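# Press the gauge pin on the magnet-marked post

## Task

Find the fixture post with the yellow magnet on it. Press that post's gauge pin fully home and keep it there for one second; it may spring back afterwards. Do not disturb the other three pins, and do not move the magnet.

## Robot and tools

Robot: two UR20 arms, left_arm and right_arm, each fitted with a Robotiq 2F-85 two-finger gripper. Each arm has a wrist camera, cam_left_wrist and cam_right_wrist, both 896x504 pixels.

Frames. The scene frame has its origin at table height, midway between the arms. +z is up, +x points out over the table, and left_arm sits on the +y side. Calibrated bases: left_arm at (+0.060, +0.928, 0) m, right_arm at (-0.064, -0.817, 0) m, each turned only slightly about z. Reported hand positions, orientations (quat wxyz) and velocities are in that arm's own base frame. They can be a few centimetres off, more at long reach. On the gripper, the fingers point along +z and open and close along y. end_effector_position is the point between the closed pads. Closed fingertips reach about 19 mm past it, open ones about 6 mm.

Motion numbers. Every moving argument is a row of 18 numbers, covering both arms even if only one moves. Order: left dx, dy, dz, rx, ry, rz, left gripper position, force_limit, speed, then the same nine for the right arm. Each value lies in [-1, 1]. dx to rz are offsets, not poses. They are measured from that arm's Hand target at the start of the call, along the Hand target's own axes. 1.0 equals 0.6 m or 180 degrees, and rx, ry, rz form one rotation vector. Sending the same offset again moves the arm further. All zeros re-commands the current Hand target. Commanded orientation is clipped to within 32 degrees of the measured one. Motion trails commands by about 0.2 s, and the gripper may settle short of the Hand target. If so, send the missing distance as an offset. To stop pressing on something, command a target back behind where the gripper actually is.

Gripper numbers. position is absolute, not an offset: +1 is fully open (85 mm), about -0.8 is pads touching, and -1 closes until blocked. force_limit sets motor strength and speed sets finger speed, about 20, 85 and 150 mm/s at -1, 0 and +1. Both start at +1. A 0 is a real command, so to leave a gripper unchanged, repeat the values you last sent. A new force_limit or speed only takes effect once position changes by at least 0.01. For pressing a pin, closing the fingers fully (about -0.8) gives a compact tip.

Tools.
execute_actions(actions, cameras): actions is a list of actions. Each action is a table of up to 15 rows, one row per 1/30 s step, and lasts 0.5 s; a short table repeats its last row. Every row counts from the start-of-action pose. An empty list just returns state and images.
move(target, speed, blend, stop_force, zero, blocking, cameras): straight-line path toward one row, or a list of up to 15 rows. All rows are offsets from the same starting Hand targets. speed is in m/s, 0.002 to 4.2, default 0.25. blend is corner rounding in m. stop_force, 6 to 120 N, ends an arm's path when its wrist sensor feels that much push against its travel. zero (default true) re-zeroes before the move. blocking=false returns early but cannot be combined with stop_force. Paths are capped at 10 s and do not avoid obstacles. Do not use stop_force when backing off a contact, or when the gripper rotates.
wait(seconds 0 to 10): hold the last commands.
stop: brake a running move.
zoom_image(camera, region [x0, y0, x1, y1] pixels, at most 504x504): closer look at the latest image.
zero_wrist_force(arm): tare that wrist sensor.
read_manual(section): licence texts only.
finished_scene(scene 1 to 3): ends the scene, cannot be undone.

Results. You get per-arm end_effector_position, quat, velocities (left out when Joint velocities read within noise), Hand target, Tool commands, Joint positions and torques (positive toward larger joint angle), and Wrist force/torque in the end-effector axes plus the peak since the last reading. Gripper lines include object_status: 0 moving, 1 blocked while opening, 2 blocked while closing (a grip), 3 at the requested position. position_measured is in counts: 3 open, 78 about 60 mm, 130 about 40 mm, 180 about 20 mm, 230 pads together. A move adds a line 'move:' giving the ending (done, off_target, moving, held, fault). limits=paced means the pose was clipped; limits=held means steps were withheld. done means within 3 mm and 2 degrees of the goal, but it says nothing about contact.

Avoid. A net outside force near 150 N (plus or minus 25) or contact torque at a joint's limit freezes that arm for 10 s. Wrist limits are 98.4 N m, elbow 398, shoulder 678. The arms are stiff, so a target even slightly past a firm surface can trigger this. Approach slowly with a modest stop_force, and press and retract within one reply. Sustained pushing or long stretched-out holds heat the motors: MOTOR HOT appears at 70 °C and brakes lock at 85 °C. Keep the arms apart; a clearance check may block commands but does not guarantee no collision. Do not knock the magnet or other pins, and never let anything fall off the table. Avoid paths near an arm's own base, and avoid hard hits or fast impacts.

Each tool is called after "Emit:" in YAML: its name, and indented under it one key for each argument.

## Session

Emit:
execute_actions:
  actions: []

Scene clock: 0.00 s.
left_arm: end_effector_position=(+1.6020, +0.5513, +0.3701) position_measured=3 object_status=3 end_effector_quat_wxyz=(-0.049, +0.940, +0.190, +0.279) | right_arm: end_effector_position=(+0.4481, +0.4679, +0.3319) position_measured=3 object_status=3 end_effector_quat_wxyz=(-0.272, +0.502, +0.649, +0.503)
Joint positions: left_arm=[0.193 -0.686 0.985 -2.439 -1.472 -3.319] | right_arm=[4.007 -1.969 -2.772 1.193 2.076 2.519]
Joint velocities: within noise
Joint torques (N m): no reading
Motor temperatures (°C): left_arm=[24 35 26 38 34 34] | right_arm=[28 35 36 37 34 38]
Wrist force (N): no reading
Wrist torque (N m): no reading
Wrist force, peak (N): no reading
Hand target: left_arm +1.6020, +0.5513, +0.3701; -0.049, +0.940, +0.190, +0.279 | right_arm +0.4481, +0.4679, +0.3319; -0.272, +0.502, +0.649, +0.503
Tool commands: left_gripper/position=+1.0 left_gripper/force_limit=+1.0 left_gripper/speed=+1.0 right_gripper/position=+1.0 right_gripper/force_limit=+1.0 right_gripper/speed=+1.0
camera_calibration:
cam_left_wrist: T_world_to_cam=[[0.280319, -0.958405, -0.0536817, 0.116011], [-0.933413, -0.259108, -0.248199, 1.75322], [0.223966, 0.119682, -0.967221, 0.0591923], [0, 0, 0, 1]] pos_world=[1.5907, 0.558373, 0.498626]
cam_right_wrist: T_world_to_cam=[[0.956613, -0.13676, 0.257272, -0.433465], [0.120637, -0.61784, -0.776995, 0.502422], [0.265214, 0.774319, -0.574535, -0.162484], [0, 0, 0, 1]] pos_world=[0.39714, 0.37695, 0.408545]

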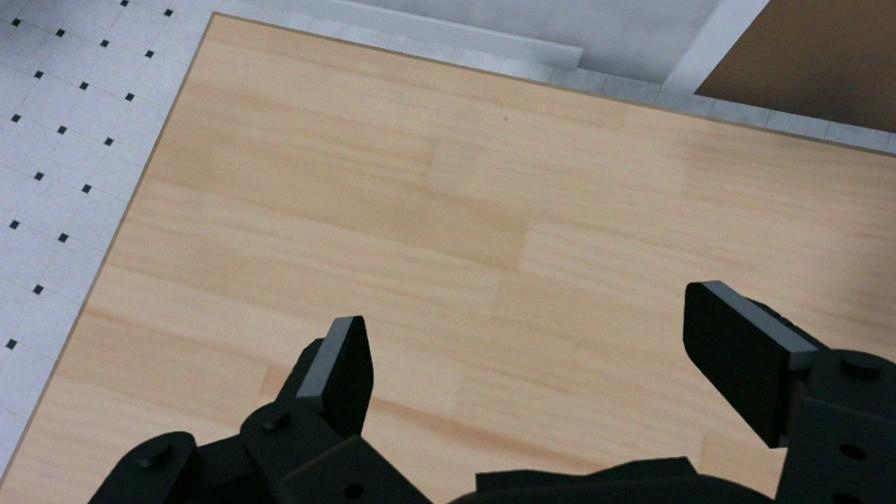

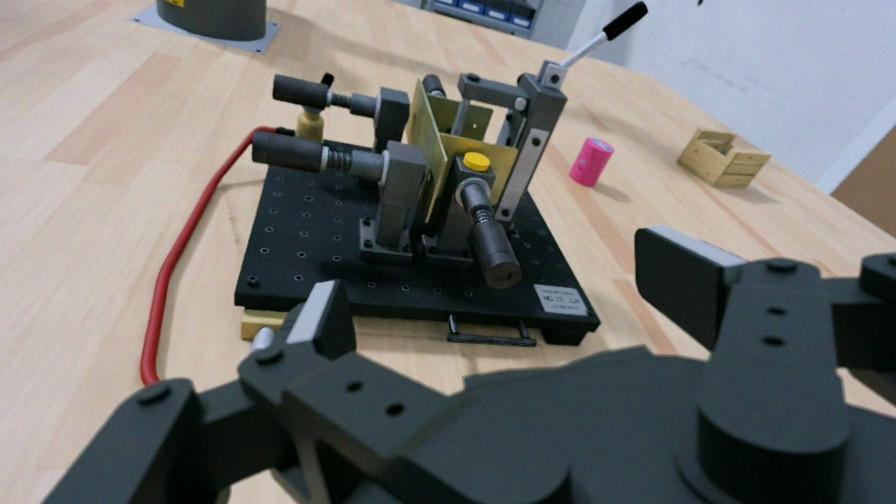

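Emit:
zoom_image:
  camera: "cam_right_wrist"
  region: [360, 130, 620, 350]

Scaled by 1.938 from the camera's 896x504 image, which has a finer 1280x720 frame.

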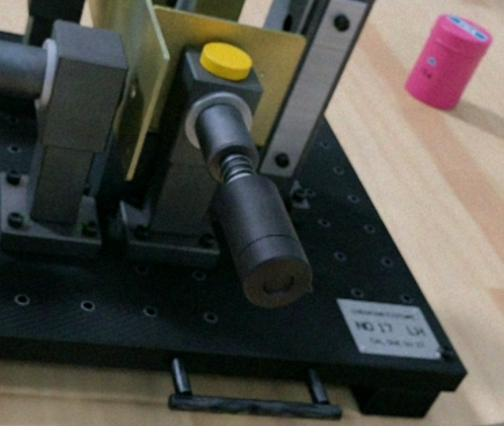

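Emit:
move:
  target: [0,0,0,0,0,0,1,1,1,-0.2037,0.0688,0.3503,0.0698,-0.0407,0.1040,-1,-1,0]
  speed: 0.25
  cameras: ["cam_right_wrist"]

Emit:
zoom_image:
  camera: "cam_right_wrist"
  region: [360, 80, 680, 320]

Scene clock: 3.47 s.
left_arm: end_effector_position=(+1.6020, +0.5513, +0.3701) position_measured=3 object_status=3 end_effector_quat_wxyz=(-0.049, +0.940, +0.190, +0.279) | right_arm: end_effector_position=(+0.5607, +0.6157, +0.1699) position_measured=232 object_status=3 end_effector_quat_wxyz=(-0.361, +0.599, +0.626, +0.345)
Joint positions: left_arm=[0.193 -0.686 0.985 -2.439 -1.472 -3.319] | right_arm=[3.967 -2.18 -2.487 0.837 2.233 2.674]
Joint velocities: within noise
Joint torques (N m): left_arm=[-2.88 -277.41 -106.22 -11.51 1.4 -0.5] | right_arm=[-20.55 113.05 31.78 4.82 7.69 5]
Motor temperatures (°C): left_arm=[24 35 26 38 34 34] | right_arm=[28 35 36 37 34 38]
Wrist force (N): left_arm=[0.2 0.0 0.1] | right_arm=[-0.6 0.8 -0.1]
Wrist torque (N m): left_arm=[0.01 -0.02 0.00] | right_arm=[0.26 0.39 -0.40]
Wrist force, peak (N): left_arm=[0.7 -0.5 -0.3] | right_arm=[-1.2 2.4 2.7]
Hand target: left_arm +1.6020, +0.5513, +0.3701; -0.049, +0.940, +0.190, +0.279 | right_arm +0.5607, +0.6158, +0.1698; -0.361, +0.599, +0.626, +0.345
Off the commanded pose: left_arm 0.000 m, 0 deg | right_arm 0.000 m, 0 deg.
move: done
camera_calibration:
cam_right_wrist: T_world_to_cam=[[0.989268, -0.0997315, -0.106786, -0.458404], [-0.145757, -0.724725, -0.673445, 0.651873], [-0.0102267, 0.681783, -0.731483, -0.161773], [0, 0, 0, 1]] pos_world=[0.546845, 0.537005, 0.271716]
Images, in order (width x height): cam_right_wrist 896x504.

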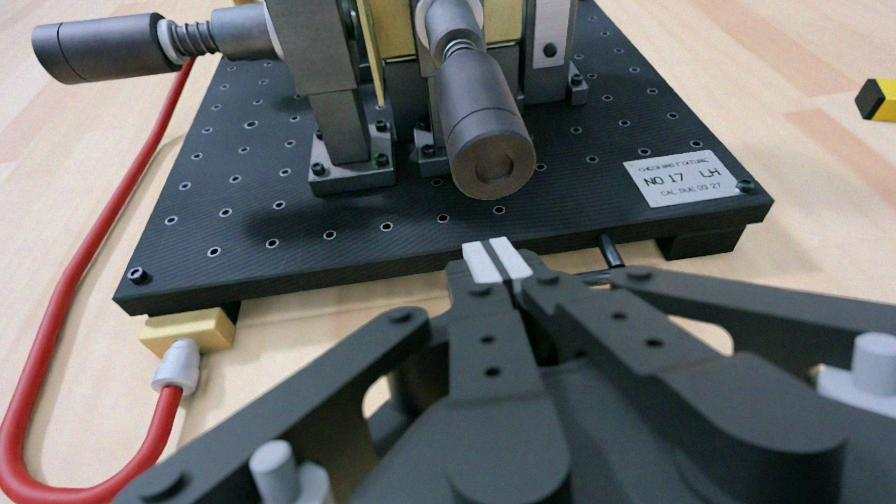

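Scaled by 1.575 from the camera's 896x504 image, which has a finer 1280x720 frame.

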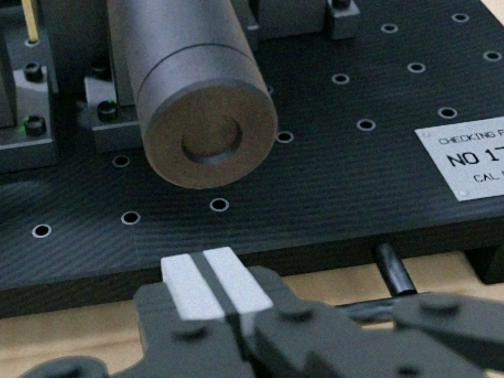

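Emit:
move:
  target: [0,0,0,0,0,0,1,1,1,0.0088,0.0188,0.0363,0,0,0,-1,-1,0]
  speed: 0.1
  cameras: ["cam_right_wrist"]

Emit:
zoom_image:
  camera: "cam_right_wrist"
  region: [400, 80, 580, 280]

Scene clock: 5.37 s.
left_arm: end_effector_position=(+1.6020, +0.5513, +0.3701) position_measured=3 object_status=3 end_effector_quat_wxyz=(-0.049, +0.940, +0.190, +0.279) | right_arm: end_effector_position=(+0.5710, +0.6376, +0.1635) position_measured=232 object_status=3 end_effector_quat_wxyz=(-0.361, +0.599, +0.626, +0.345)
Joint positions: left_arm=[0.193 -0.686 0.985 -2.439 -1.472 -3.319] | right_arm=[3.978 -2.195 -2.457 0.828 2.224 2.683]
Joint velocities: within noise
Joint torques (N m): left_arm=[4 -277.05 -107.71 -11.14 2.41 0.45] | right_arm=[18.97 120.32 32.6 5.11 -2.12 5.67]
Motor temperatures (°C): left_arm=[24 35 26 38 34 34] | right_arm=[28 35 36 37 34 38]
Wrist force (N): left_arm=[0.2 -0.4 0.0] | right_arm=[-0.8 0.9 0.0]
Wrist torque (N m): left_arm=[-0.06 -0.02 -0.01] | right_arm=[0.29 0.46 -0.37]
Wrist force, peak (N): left_arm=[0.7 -0.2 -0.2] | right_arm=[-1.0 1.1 0.2]
Hand target: left_arm +1.6020, +0.5513, +0.3701; -0.049, +0.940, +0.190, +0.279 | right_arm +0.5711, +0.6378, +0.1635; -0.361, +0.599, +0.626, +0.345
Off the commanded pose: left_arm 0.000 m, 0 deg | right_arm 0.000 m, 0 deg.
move: done
camera_calibration:
cam_right_wrist: T_world_to_cam=[[0.98925, -0.0997605, -0.106918, -0.46713], [-0.145866, -0.724817, -0.673323, 0.66503], [-0.0103248, 0.68168, -0.731577, -0.181142], [0, 0, 0, 1]] pos_world=[0.557244, 0.558905, 0.265316]
Images, in order (width x height): cam_right_wrist 896x504.

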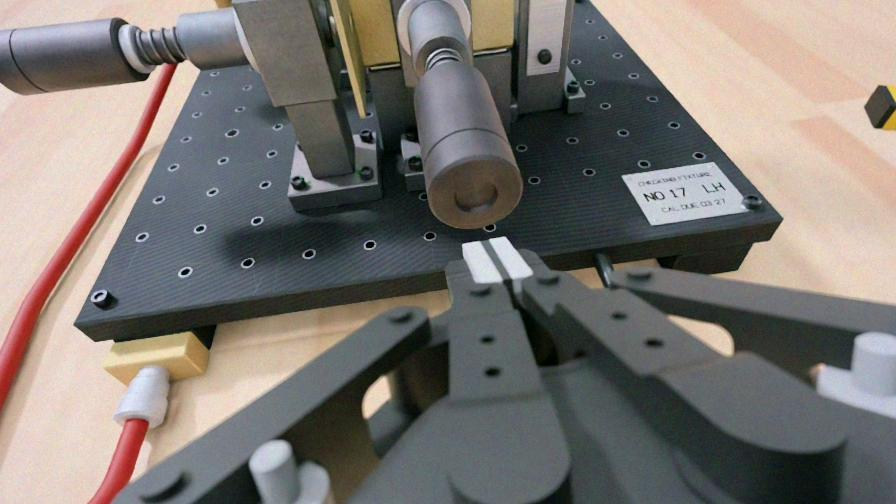

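Scaled by 2.520 from the camera's 896x504 image, which has a finer 1280x720 frame.

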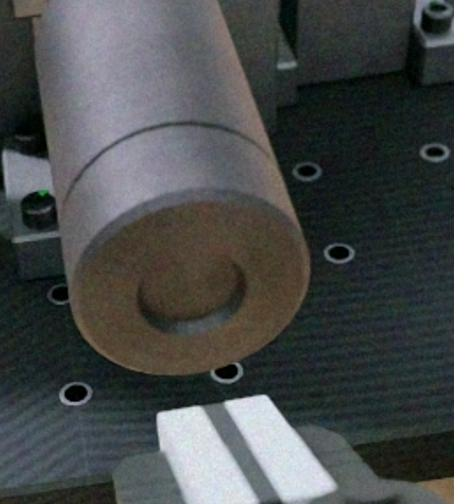

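Emit:
move:
  target:
    - [0,0,0,0,0,0,1,1,1,0.02833,0,0.04905,0,0,0,-1,-1,0]
    - [0,0,0,0,0,0,1,1,1,0.05,0,0.08657,0,0,0,-1,-1,0]
  speed: [0.05,0.006]
  stop_force: 35
  cameras: ["cam_right_wrist"]

Emit:
zoom_image:
  camera: "cam_right_wrist"
  region: [380, 0, 580, 280]

Scene clock: 9.57 s.
left_arm: end_effector_position=(+1.6020, +0.5513, +0.3701) position_measured=3 object_status=3 end_effector_quat_wxyz=(-0.049, +0.940, +0.190, +0.279) | right_arm: end_effector_position=(+0.5692, +0.6809, +0.1634) position_measured=232 object_status=3 end_effector_quat_wxyz=(-0.361, +0.599, +0.626, +0.345)
Joint positions: left_arm=[0.193 -0.686 0.985 -2.439 -1.472 -3.319] | right_arm=[4.023 -2.202 -2.422 0.821 2.189 2.718]
Joint velocities: within noise
Joint torques (N m): left_arm=[2.15 -285.07 -111.3 -11.3 3.44 1.21] | right_arm=[4.12 144.41 24.98 9.76 9.84 -7.31]
Motor temperatures (°C): left_arm=[24 35 26 38 34 34] | right_arm=[28 35 36 37 34 38]
Wrist force (N): left_arm=[0.5 -0.3 -0.3] | right_arm=[-13.2 3.7 -36.9]
Wrist torque (N m): left_arm=[-0.05 -0.07 -0.01] | right_arm=[-0.01 0.67 -0.20]
Wrist force, peak (N): left_arm=[0.5 -0.2 -0.5] | right_arm=[-20.5 2.8 -53.8]
Hand target: left_arm +1.6020, +0.5513, +0.3701; -0.049, +0.940, +0.190, +0.279 | right_arm +0.5692, +0.6809, +0.1634; -0.361, +0.599, +0.626, +0.345 (not the last commanded pose)
Off the commanded pose: left_arm 0.000 m, 0 deg | right_arm 0.017 m, 0 deg.
move: contact (right_arm); path passed 1 of 2 targets
camera_calibration:
cam_right_wrist: T_world_to_cam=[[0.989251, -0.0996864, -0.106984, -0.461068], [-0.145857, -0.724828, -0.673313, 0.696083], [-0.0104249, 0.681679, -0.731577, -0.210694], [0, 0, 0, 1]] pos_world=[0.555444, 0.602205, 0.265216]
Images, in order (width x height): cam_right_wrist 896x504.

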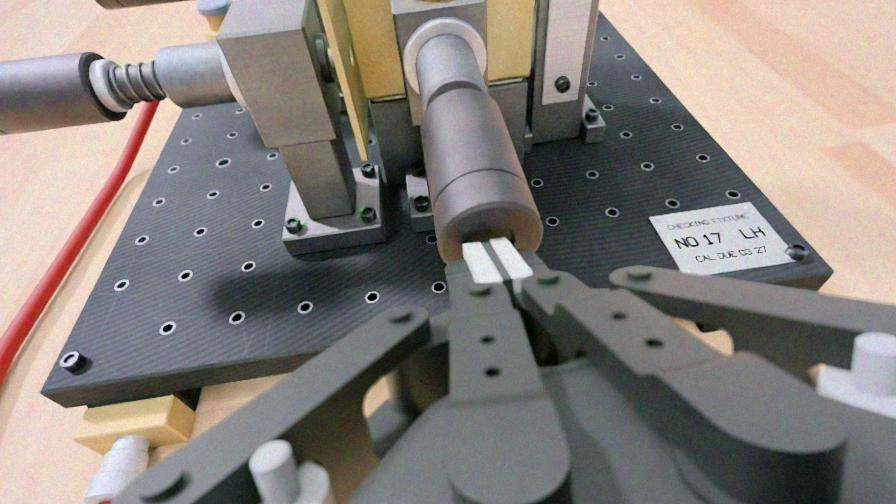

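Scaled by 1.800 from the camera's 896x504 image, which has a finer 1280x720 frame.

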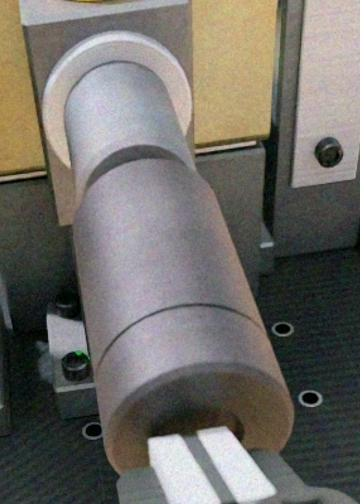

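Emit:
wait:
  seconds: 1.1
  cameras: ["cam_right_wrist"]

Emit:
move:
  target: [0,0,0,0,0,0,1,1,1,-0.0417,0,-0.0722,0,0,0,-1,-1,0]
  speed: 0.12
  cameras: ["cam_right_wrist"]

Scene clock: 12.50 s.
left_arm: end_effector_position=(+1.6020, +0.5513, +0.3701) position_measured=3 object_status=3 end_effector_quat_wxyz=(-0.049, +0.940, +0.190, +0.279) | right_arm: end_effector_position=(+0.5692, +0.6809, +0.1634) position_measured=232 object_status=3 end_effector_quat_wxyz=(-0.361, +0.599, +0.626, +0.345)
Joint positions: left_arm=[0.193 -0.686 0.985 -2.439 -1.472 -3.319] | right_arm=[4.023 -2.202 -2.422 0.821 2.189 2.718]
Joint velocities: within noise
Joint torques (N m): left_arm=[3.49 -285.7 -113.49 -10.74 3.99 1.99] | right_arm=[2.56 147.83 25.71 11.8 8.58 -6.88]
Motor temperatures (°C): left_arm=[24 35 26 38 34 34] | right_arm=[28 35 36 37 34 38]
Wrist force (N): left_arm=[0.3 0.0 0.0] | right_arm=[-11.7 3.8 -34.5]
Wrist torque (N m): left_arm=[0.01 -0.04 -0.01] | right_arm=[0.00 0.63 -0.20]
Wrist force, peak (N): left_arm=[0.7 -0.3 -0.3] | right_arm=[-13.1 3.6 -36.7]
Hand target: left_arm +1.6020, +0.5513, +0.3701; -0.049, +0.940, +0.190, +0.279 | right_arm +0.5692, +0.6809, +0.1634; -0.361, +0.599, +0.626, +0.345 (not the last commanded pose)
Tool commands: left_gripper/position=+1.0 left_gripper/force_limit=+1.0 left_gripper/speed=+1.0 right_gripper/position=-1.0 right_gripper/force_limit=-1.0 right_gripper/speed=+0.0
Off the commanded pose: left_arm 0.000 m, 0 deg | right_arm 0.017 m, 0 deg.
wait: 1.10 s; at rest from the start
camera_calibration:
cam_right_wrist: T_world_to_cam=[[0.989252, -0.0997525, -0.10691, -0.461038], [-0.145855, -0.724818, -0.673323, 0.696147], [-0.010325, 0.68168, -0.731577, -0.210677], [0, 0, 0, 1]] pos_world=[0.555444, 0.602205, 0.265316]
Images, in order (width x height): cam_right_wrist 896x504.

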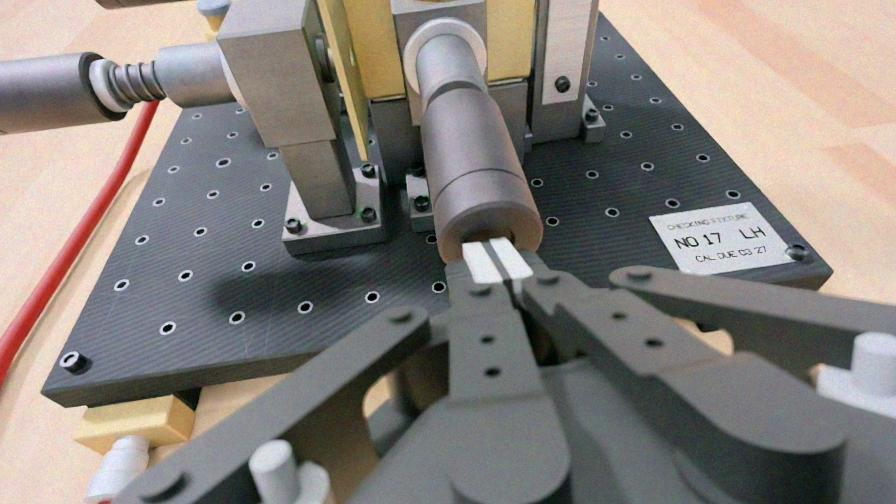

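Scene clock: 13.40 s.
left_arm: end_effector_position=(+1.6020, +0.5513, +0.3701) position_measured=3 object_status=3 end_effector_quat_wxyz=(-0.049, +0.940, +0.190, +0.279) | right_arm: end_effector_position=(+0.5714, +0.6311, +0.1635) position_measured=232 object_status=3 end_effector_quat_wxyz=(-0.361, +0.599, +0.626, +0.345)
Joint positions: left_arm=[0.193 -0.686 0.985 -2.439 -1.472 -3.319] | right_arm=[3.971 -2.194 -2.462 0.828 2.23 2.678]
Joint velocities: within noise
Joint torques (N m): left_arm=[5.26 -290.75 -112.89 -10.78 4.72 3.19] | right_arm=[-25.27 164.82 2.05 10.75 7.08 -5.42]
Motor temperatures (°C): left_arm=[24 35 26 38 34 34] | right_arm=[28 35 36 37 34 38]
Wrist force (N): left_arm=[0.2 -0.1 -0.3] | right_arm=[-0.9 0.9 -0.3]
Wrist torque (N m): left_arm=[-0.01 -0.02 0.00] | right_arm=[0.28 0.47 -0.39]
Wrist force, peak (N): left_arm=[0.7 -0.1 0.1] | right_arm=[-11.5 3.3 -34.4]
Hand target: left_arm +1.6020, +0.5513, +0.3701; -0.049, +0.940, +0.190, +0.279 | right_arm +0.5714, +0.6309, +0.1635; -0.361, +0.599, +0.626, +0.345
Off the commanded pose: left_arm 0.000 m, 0 deg | right_arm 0.000 m, 0 deg.
move: done
camera_calibration:
cam_right_wrist: T_world_to_cam=[[0.989252, -0.0997382, -0.106925, -0.468087], [-0.145856, -0.724723, -0.673426, 0.660333], [-0.0103249, 0.681783, -0.731481, -0.176791], [0, 0, 0, 1]] pos_world=[0.557544, 0.552405, 0.265316]
Images, in order (width x height): cam_right_wrist 896x504.

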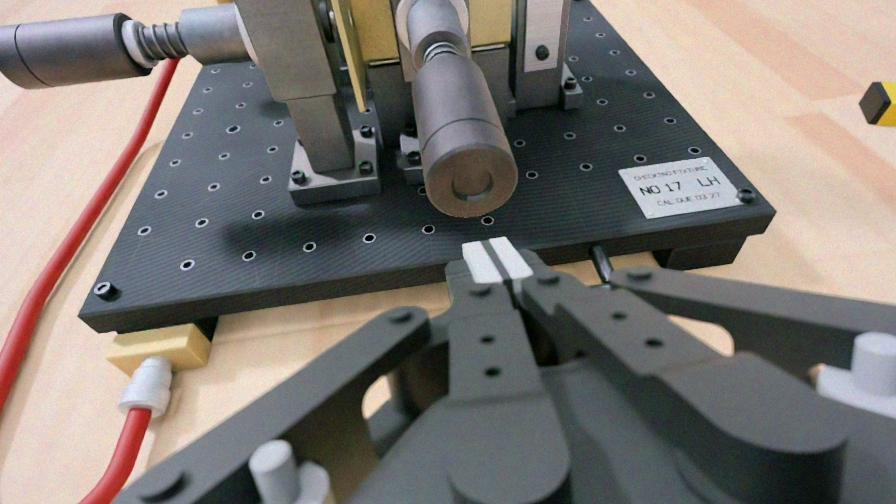

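Emit:
finished_scene:
  scene: 2

The scene is finished: the task was done.


## Next scene

The same job, from a new start.

Emit:
execute_actions:
  actions: []

Scene clock: 0.00 s.
left_arm: end_effector_position=(+0.3071, -0.4220, +0.1602) position_measured=3 object_status=3 end_effector_quat_wxyz=(+0.066, +0.956, -0.074, +0.275) | right_arm: end_effector_position=(+0.4900, -0.3027, +0.2369) position_measured=3 object_status=3 end_effector_quat_wxyz=(+0.548, -0.467, -0.511, -0.471)
Joint positions: left_arm=[-1.763 -1.739 2.857 -2.766 -1.003 1.555] | right_arm=[2.511 -2.074 -2.06 -2.212 2.389 -0.015]
Joint velocities: within noise
Joint torques (N m): no reading
Motor temperatures (°C): left_arm=[24 35 26 38 34 33] | right_arm=[28 35 35 36 33 38]
Wrist force (N): no reading
Wrist torque (N m): no reading
Wrist force, peak (N): no reading
Hand target: left_arm +0.3071, -0.4220, +0.1602; +0.066, +0.956, -0.074, +0.275 | right_arm +0.4900, -0.3027, +0.2369; +0.548, -0.467, -0.511, -0.471
Tool commands: left_gripper/position=+1.0 left_gripper/force_limit=+1.0 left_gripper/speed=+1.0 right_gripper/position=+1.0 right_gripper/force_limit=+1.0 right_gripper/speed=+1.0
camera_calibration:
cam_left_wrist: T_world_to_cam=[[-0.285835, -0.958093, 0.0188626, -0.30276], [-0.929607, 0.27245, -0.248197, 0.463413], [0.232657, -0.0884782, -0.968526, 0.172428], [0, 0, 0, 1]] pos_world=[0.304136, -0.401073, 0.28773]
cam_right_wrist: T_world_to_cam=[[0.978979, 0.0562001, -0.196068, -0.399553], [-0.174505, -0.266853, -0.947807, 0.238768], [-0.105588, 0.962097, -0.251436, 0.530477], [0, 0, 0, 1]] pos_world=[0.488832, -0.424199, 0.281347]

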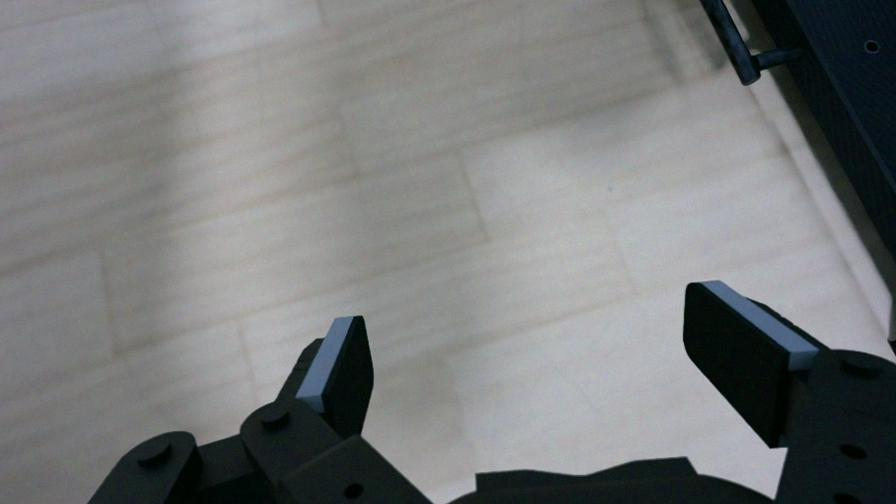

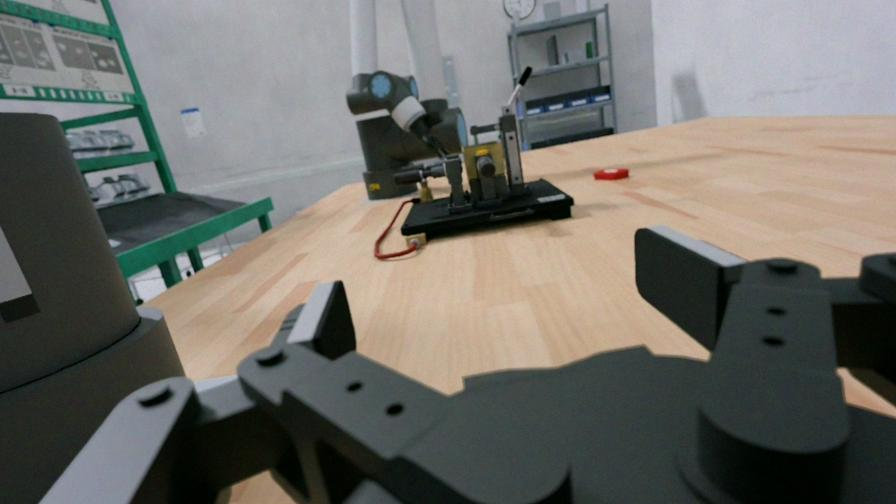

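Emit:
zoom_image:
  camera: "cam_right_wrist"
  region: [340, 50, 640, 280]

Scaled by 1.680 from the camera's 896x504 image, which has a finer 1280x720 frame.

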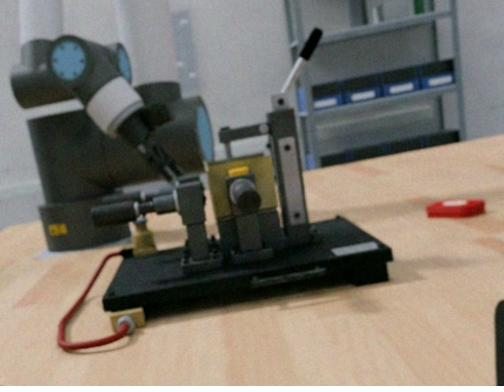

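Emit:
zoom_image:
  camera: "cam_right_wrist"
  region: [400, 100, 560, 230]

Scaled by 3.150 from the camera's 896x504 image, which has a finer 1280x720 frame.

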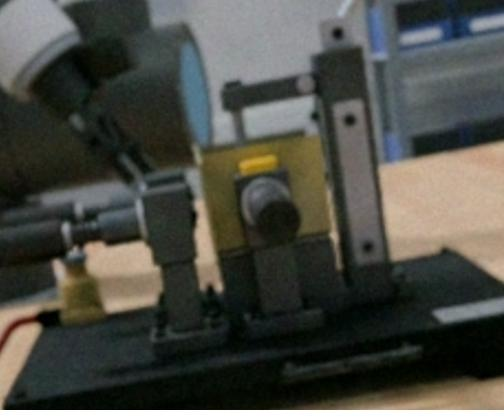

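Emit:
move:
  target: [0,0,0,0,0,0,1,1,1,0.1458,0.261,0.3983,-0.0938,-0.26,0.0261,-1,-1,0]
  speed: 0.4
  cameras: []

Emit:
move:
  target: [0,0,0,0,0,0,1,1,1,0.546,-0.422,0.664,0,0,0,-1,-1,0]
  speed: 0.4
  cameras: ["cam_right_wrist"]

Scene clock: 4.53 s.
left_arm: end_effector_position=(+0.3071, -0.4220, +0.1602) position_measured=3 object_status=3 end_effector_quat_wxyz=(+0.066, +0.956, -0.074, +0.275) | right_arm: end_effector_position=(+0.6197, -0.0500, +0.3297) position_measured=232 object_status=3 end_effector_quat_wxyz=(-0.246, +0.707, +0.594, +0.293)
Joint positions: left_arm=[-1.763 -1.739 2.857 -2.766 -1.003 1.555] | right_arm=[3.001 -1.523 -2.443 -0.713 2.356 1.618]
Joint velocities: within noise
Joint torques (N m): left_arm=[3.83 -7.6 -58.14 -8.51 4.1 -0.59] | right_arm=[20.12 77.57 63.32 16 -0.7 7.02]
Motor temperatures (°C): left_arm=[24 35 26 38 34 33] | right_arm=[28 35 35 36 33 38]
Wrist force (N): left_arm=[0.3 0.1 -0.1] | right_arm=[-0.5 0.0 1.3]
Wrist torque (N m): left_arm=[0.03 -0.05 0.00] | right_arm=[0.60 0.22 -0.29]
Wrist force, peak (N): left_arm=[-0.1 -0.5 -0.3] | right_arm=[3.7 0.9 2.4]
Hand target: left_arm +0.3071, -0.4220, +0.1602; +0.066, +0.956, -0.074, +0.275 | right_arm +0.6197, -0.0500, +0.3297; -0.246, +0.708, +0.594, +0.293
Off the commanded pose: left_arm 0.000 m, 0 deg | right_arm 0.000 m, 0 deg.
move: done
No camera images: "cameras" was empty.

Scene clock: 6.67 s.
left_arm: end_effector_position=(+0.3071, -0.4220, +0.1602) position_measured=3 object_status=3 end_effector_quat_wxyz=(+0.066, +0.956, -0.074, +0.275) | right_arm: end_effector_position=(+0.4591, +0.4993, +0.2801) position_measured=232 object_status=3 end_effector_quat_wxyz=(-0.246, +0.708, +0.594, +0.293)
Joint positions: left_arm=[-1.763 -1.739 2.857 -2.766 -1.003 1.555] | right_arm=[4.124 -1.667 -2.693 0.389 1.86 2.841]
Joint velocities: within noise
Joint torques (N m): left_arm=[7.57 -11.45 -62.44 -7.95 3.64 -0.48] | right_arm=[29.64 26.44 58.48 16.38 -2.71 4.54]
Motor temperatures (°C): left_arm=[24 35 26 38 34 33] | right_arm=[28 35 35 36 33 38]
Wrist force (N): left_arm=[0.3 0.2 0.1] | right_arm=[0.3 1.2 2.1]
Wrist torque (N m): left_arm=[0.04 -0.05 0.00] | right_arm=[0.93 0.05 -0.05]
Wrist force, peak (N): left_arm=[0.4 0.1 -0.4] | right_arm=[2.7 -1.5 5.2]
Hand target: left_arm +0.3071, -0.4220, +0.1602; +0.066, +0.956, -0.074, +0.275 | right_arm +0.4591, +0.4994, +0.2800; -0.246, +0.708, +0.594, +0.293
Off the commanded pose: left_arm 0.000 m, 0 deg | right_arm 0.000 m, 0 deg.
move: done
camera_calibration:
cam_right_wrist: T_world_to_cam=[[0.940533, -0.33316, -0.0663542, -0.230206], [-0.324478, -0.823251, -0.465801, 0.699955], [0.10056, 0.459632, -0.882398, 0.0994662], [0, 0, 0, 1]] pos_world=[0.433634, 0.453825, 0.398534]
Images, in order (width x height): cam_right_wrist 896x504.

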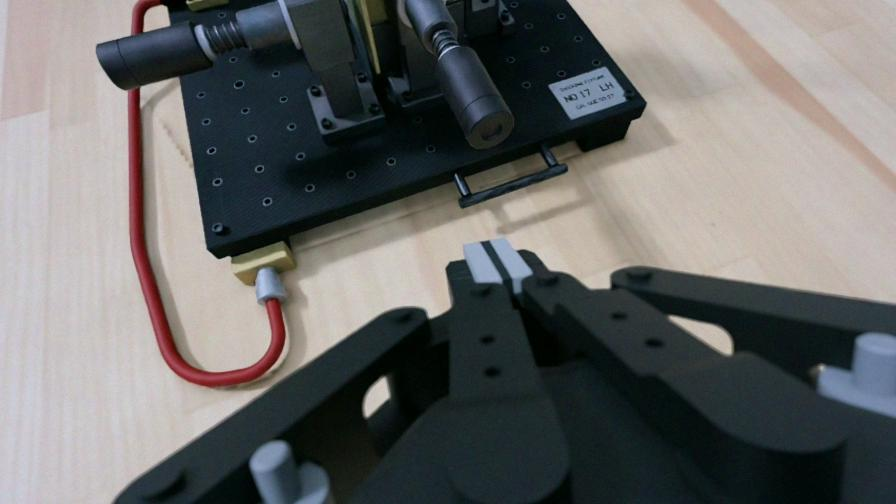

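Emit:
zoom_image:
  camera: "cam_right_wrist"
  region: [380, 0, 560, 180]

Scaled by 2.800 from the camera's 896x504 image, which has a finer 1280x720 frame.

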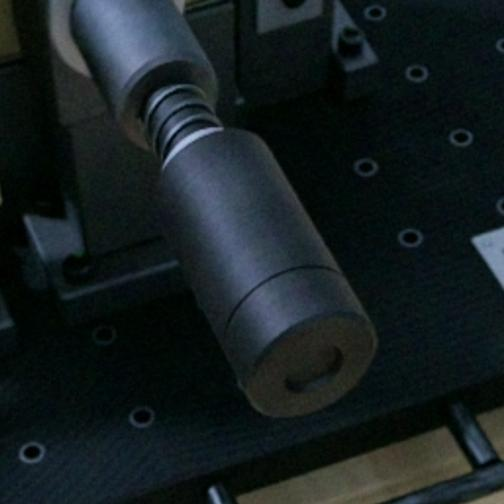

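Emit:
move:
  target: [0,0,0,0,0,0,1,1,1,0.0088,0.067,0.2798,0.0377,0.0831,-0.0289,-1,-1,0]
  speed: 0.25
  cameras: ["cam_right_wrist"]

Emit:
zoom_image:
  camera: "cam_right_wrist"
  region: [400, 80, 580, 280]

Scene clock: 11.10 s.
left_arm: end_effector_position=(+0.3071, -0.4220, +0.1602) position_measured=3 object_status=3 end_effector_quat_wxyz=(+0.066, +0.956, -0.074, +0.275) | right_arm: end_effector_position=(+0.5198, +0.6131, +0.1652) position_measured=232 object_status=3 end_effector_quat_wxyz=(-0.349, +0.620, +0.605, +0.358)
Joint positions: left_arm=[-1.763 -1.739 2.857 -2.766 -1.003 1.555] | right_arm=[4.041 -2.202 -2.553 0.987 2.12 2.781]
Joint velocities: within noise
Joint torques (N m): left_arm=[11.22 -2.55 -61.93 -6.47 3.36 -0.8] | right_arm=[-18.47 130.3 20.8 14.12 7.7 5.39]
Motor temperatures (°C): left_arm=[24 35 26 38 34 33] | right_arm=[28 35 35 36 33 38]
Wrist force (N): left_arm=[-0.1 0.0 -0.1] | right_arm=[-0.5 0.2 1.9]
Wrist torque (N m): left_arm=[0.02 0.02 0.00] | right_arm=[0.36 0.17 -0.03]
Wrist force, peak (N): left_arm=[-0.3 -0.1 -0.4] | right_arm=[-2.0 1.6 4.5]
Hand target: left_arm +0.3071, -0.4220, +0.1602; +0.066, +0.956, -0.074, +0.275 | right_arm +0.5198, +0.6131, +0.1651; -0.349, +0.620, +0.605, +0.358
Off the commanded pose: left_arm 0.000 m, 0 deg | right_arm 0.000 m, 0 deg.
move: done
camera_calibration:
cam_right_wrist: T_world_to_cam=[[0.980079, -0.167422, -0.106842, -0.37254], [-0.195179, -0.712374, -0.674113, 0.659057], [0.0367502, 0.681537, -0.73086, -0.188218], [0, 0, 0, 1]] pos_world=[0.500669, 0.535402, 0.266915]
Images, in order (width x height): cam_right_wrist 896x504.

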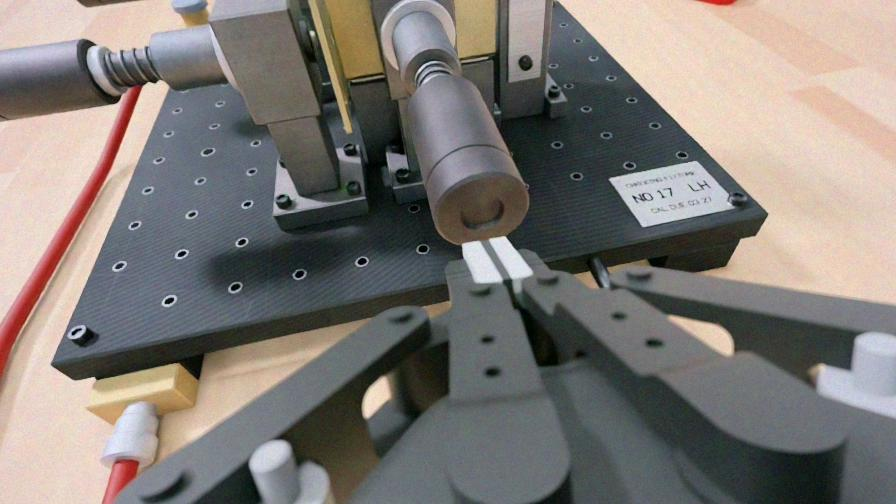

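Scaled by 2.520 from the camera's 896x504 image, which has a finer 1280x720 frame.

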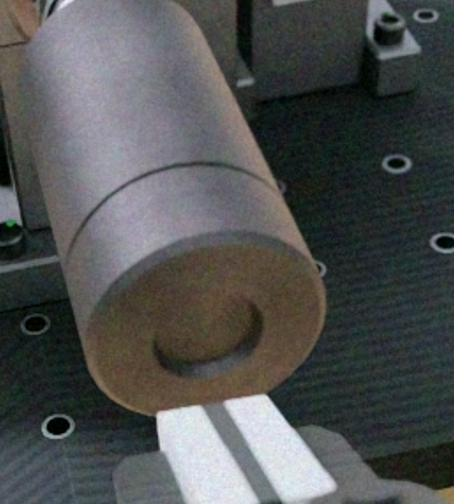

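Emit:
move:
  target:
    - [0,0,0,0,0,0,1,1,1,0.0072,0.0037,0.0192,0,0,0,-1,-1,0]
    - [0,0,0,0,0,0,1,1,1,0.0247,0.0027,0.0495,0,0,0,-1,-1,0]
    - [0,0,0,0,0,0,1,1,1,0.0472,0.0015,0.0882,0,0,0,-1,-1,0]
  speed: [0.05,0.05,0.006]
  blend: [0.003,0,0]
  stop_force: 35
  cameras: ["cam_right_wrist"]

Emit:
zoom_image:
  camera: "cam_right_wrist"
  region: [380, 0, 580, 280]

Scene clock: 13.93 s.
left_arm: end_effector_position=(+0.3071, -0.4220, +0.1602) position_measured=3 object_status=3 end_effector_quat_wxyz=(+0.066, +0.956, -0.074, +0.275) | right_arm: end_effector_position=(+0.5223, +0.6490, +0.1631) position_measured=232 object_status=3 end_effector_quat_wxyz=(-0.349, +0.620, +0.604, +0.358)
Joint positions: left_arm=[-1.763 -1.739 2.857 -2.766 -1.003 1.555] | right_arm=[4.075 -2.207 -2.519 0.97 2.092 2.804]
Joint velocities: within noise
Joint torques (N m): left_arm=[8.34 -6.3 -63.96 -6.96 4.12 -2.01] | right_arm=[-0.78 124.92 24.89 11.3 5.31 -7.53]
Motor temperatures (°C): left_arm=[24 35 26 38 34 33] | right_arm=[28 35 35 36 33 38]
Wrist force (N): left_arm=[0.0 0.2 -0.2] | right_arm=[-12.8 -5.3 -38.1]
Wrist torque (N m): left_arm=[0.03 0.01 0.00] | right_arm=[0.77 0.18 -0.16]
Wrist force, peak (N): left_arm=[0.0 0.6 0.0] | right_arm=[-20.0 -5.2 -55.3]
Hand target: left_arm +0.3071, -0.4220, +0.1602; +0.066, +0.956, -0.074, +0.275 | right_arm +0.5223, +0.6490, +0.1631; -0.349, +0.620, +0.605, +0.358 (not the last commanded pose)
Off the commanded pose: left_arm 0.000 m, 0 deg | right_arm 0.024 m, 0 deg.
move: contact (right_arm); path passed 2 of 3 targets
camera_calibration:
cam_right_wrist: T_world_to_cam=[[0.98006, -0.167493, -0.106907, -0.369038], [-0.195275, -0.712356, -0.674104, 0.68372], [0.0367521, 0.681538, -0.730859, -0.214311], [0, 0, 0, 1]] pos_world=[0.503069, 0.571302, 0.264815]
Images, in order (width x height): cam_right_wrist 896x504.

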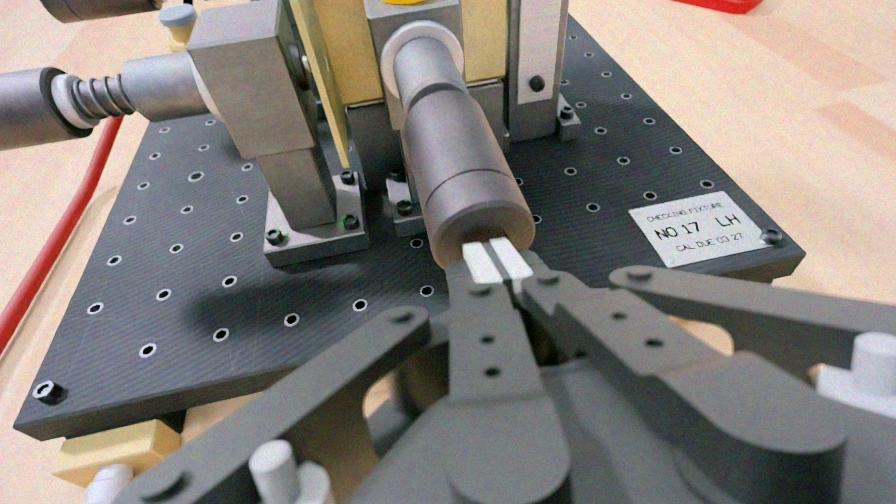

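Scaled by 1.800 from the camera's 896x504 image, which has a finer 1280x720 frame.

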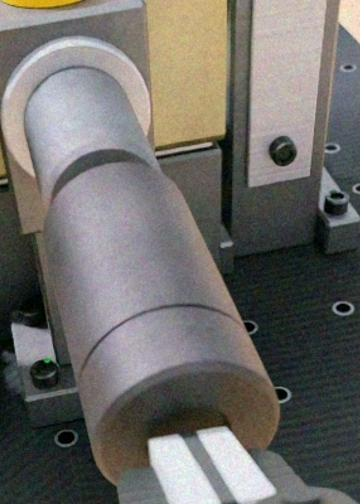

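Emit:
wait:
  seconds: 1.0
  cameras: []

Emit:
move:
  target: [0,0,0,0,0,0,1,1,1,-0.0417,0.0022,-0.0722,0,0,0,-1,-1,0]
  speed: 0.12
  cameras: ["cam_right_wrist"]

Scene clock: 15.10 s.
left_arm: end_effector_position=(+0.3071, -0.4220, +0.1602) position_measured=3 object_status=3 end_effector_quat_wxyz=(+0.066, +0.956, -0.074, +0.275) | right_arm: end_effector_position=(+0.5223, +0.6490, +0.1631) position_measured=232 object_status=3 end_effector_quat_wxyz=(-0.349, +0.620, +0.605, +0.358)
Joint positions: left_arm=[-1.763 -1.739 2.857 -2.766 -1.003 1.555] | right_arm=[4.075 -2.207 -2.519 0.97 2.092 2.804]
Joint velocities: within noise
Joint torques (N m): left_arm=[13.89 -11.37 -67.43 -7.55 3.89 -1.4] | right_arm=[-7.83 135.6 26.16 11.5 4.75 -7.63]
Motor temperatures (°C): left_arm=[24 35 26 38 34 33] | right_arm=[28 35 35 36 33 38]
Wrist force (N): left_arm=[-0.1 -0.1 -0.3] | right_arm=[-13.5 -4.4 -34.9]
Wrist torque (N m): left_arm=[-0.01 0.03 0.00] | right_arm=[0.71 0.21 -0.15]
Wrist force, peak (N): left_arm=[0.3 0.3 0.0] | right_arm=[-12.7 -5.6 -38.5]
Hand target: left_arm +0.3071, -0.4220, +0.1602; +0.066, +0.956, -0.074, +0.275 | right_arm +0.5223, +0.6490, +0.1631; -0.349, +0.620, +0.605, +0.358 (not the last commanded pose)
Tool commands: left_gripper/position=+1.0 left_gripper/force_limit=+1.0 left_gripper/speed=+1.0 right_gripper/position=-1.0 right_gripper/force_limit=-1.0 right_gripper/speed=+0.0
Off the commanded pose: left_arm 0.000 m, 0 deg | right_arm 0.024 m, 0 deg.
wait: 1.00 s; at rest from the start
No camera images: "cameras" was empty.

Scene clock: 16.00 s.
left_arm: end_effector_position=(+0.3071, -0.4220, +0.1602) position_measured=3 object_status=3 end_effector_quat_wxyz=(+0.066, +0.956, -0.074, +0.275) | right_arm: end_effector_position=(+0.5223, +0.5991, +0.1631) position_measured=232 object_status=3 end_effector_quat_wxyz=(-0.349, +0.620, +0.604, +0.358)
Joint positions: left_arm=[-1.763 -1.739 2.857 -2.766 -1.003 1.555] | right_arm=[4.022 -2.205 -2.562 0.993 2.135 2.768]
Joint velocities: within noise
Joint torques (N m): left_arm=[10.69 -7.4 -65.73 -8.22 4.55 -1.13] | right_arm=[-21.01 148.14 -5.69 15.73 5.94 -7.25]
Motor temperatures (°C): left_arm=[24 35 26 38 34 33] | right_arm=[28 35 35 36 33 38]
Wrist force (N): left_arm=[0.1 0.1 -0.2] | right_arm=[-0.8 0.6 1.6]
Wrist torque (N m): left_arm=[0.03 -0.01 0.00] | right_arm=[0.40 0.24 -0.01]
Wrist force, peak (N): left_arm=[0.0 0.4 -0.3] | right_arm=[-12.7 -4.4 -34.8]
Hand target: left_arm +0.3071, -0.4220, +0.1602; +0.066, +0.956, -0.074, +0.275 | right_arm +0.5223, +0.5989, +0.1631; -0.349, +0.620, +0.605, +0.358
Off the commanded pose: left_arm 0.000 m, 0 deg | right_arm 0.000 m, 0 deg.
move: done
camera_calibration:
cam_right_wrist: T_world_to_cam=[[0.980062, -0.16748, -0.106907, -0.377502], [-0.195263, -0.712313, -0.674153, 0.648177], [0.0367561, 0.681587, -0.730813, -0.180345], [0, 0, 0, 1]] pos_world=[0.503169, 0.521402, 0.264815]
Images, in order (width x height): cam_right_wrist 896x504.

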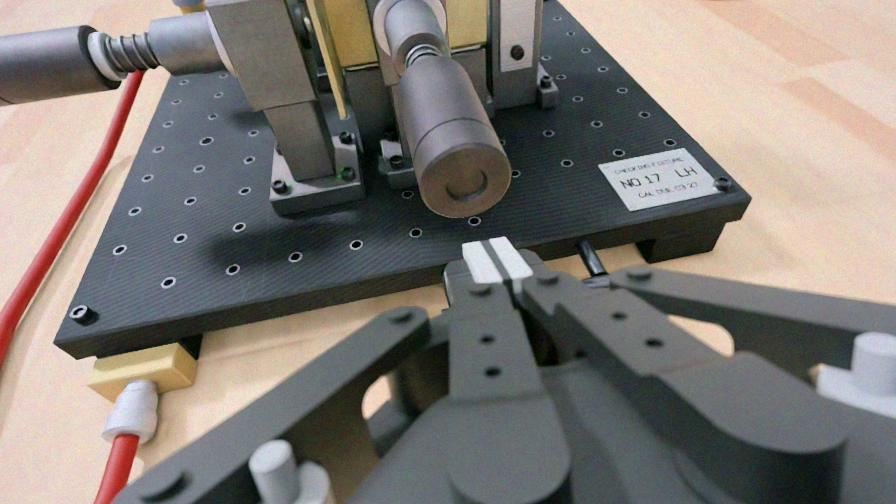

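Emit:
finished_scene:
  scene: 3

The scene is finished: the task was done.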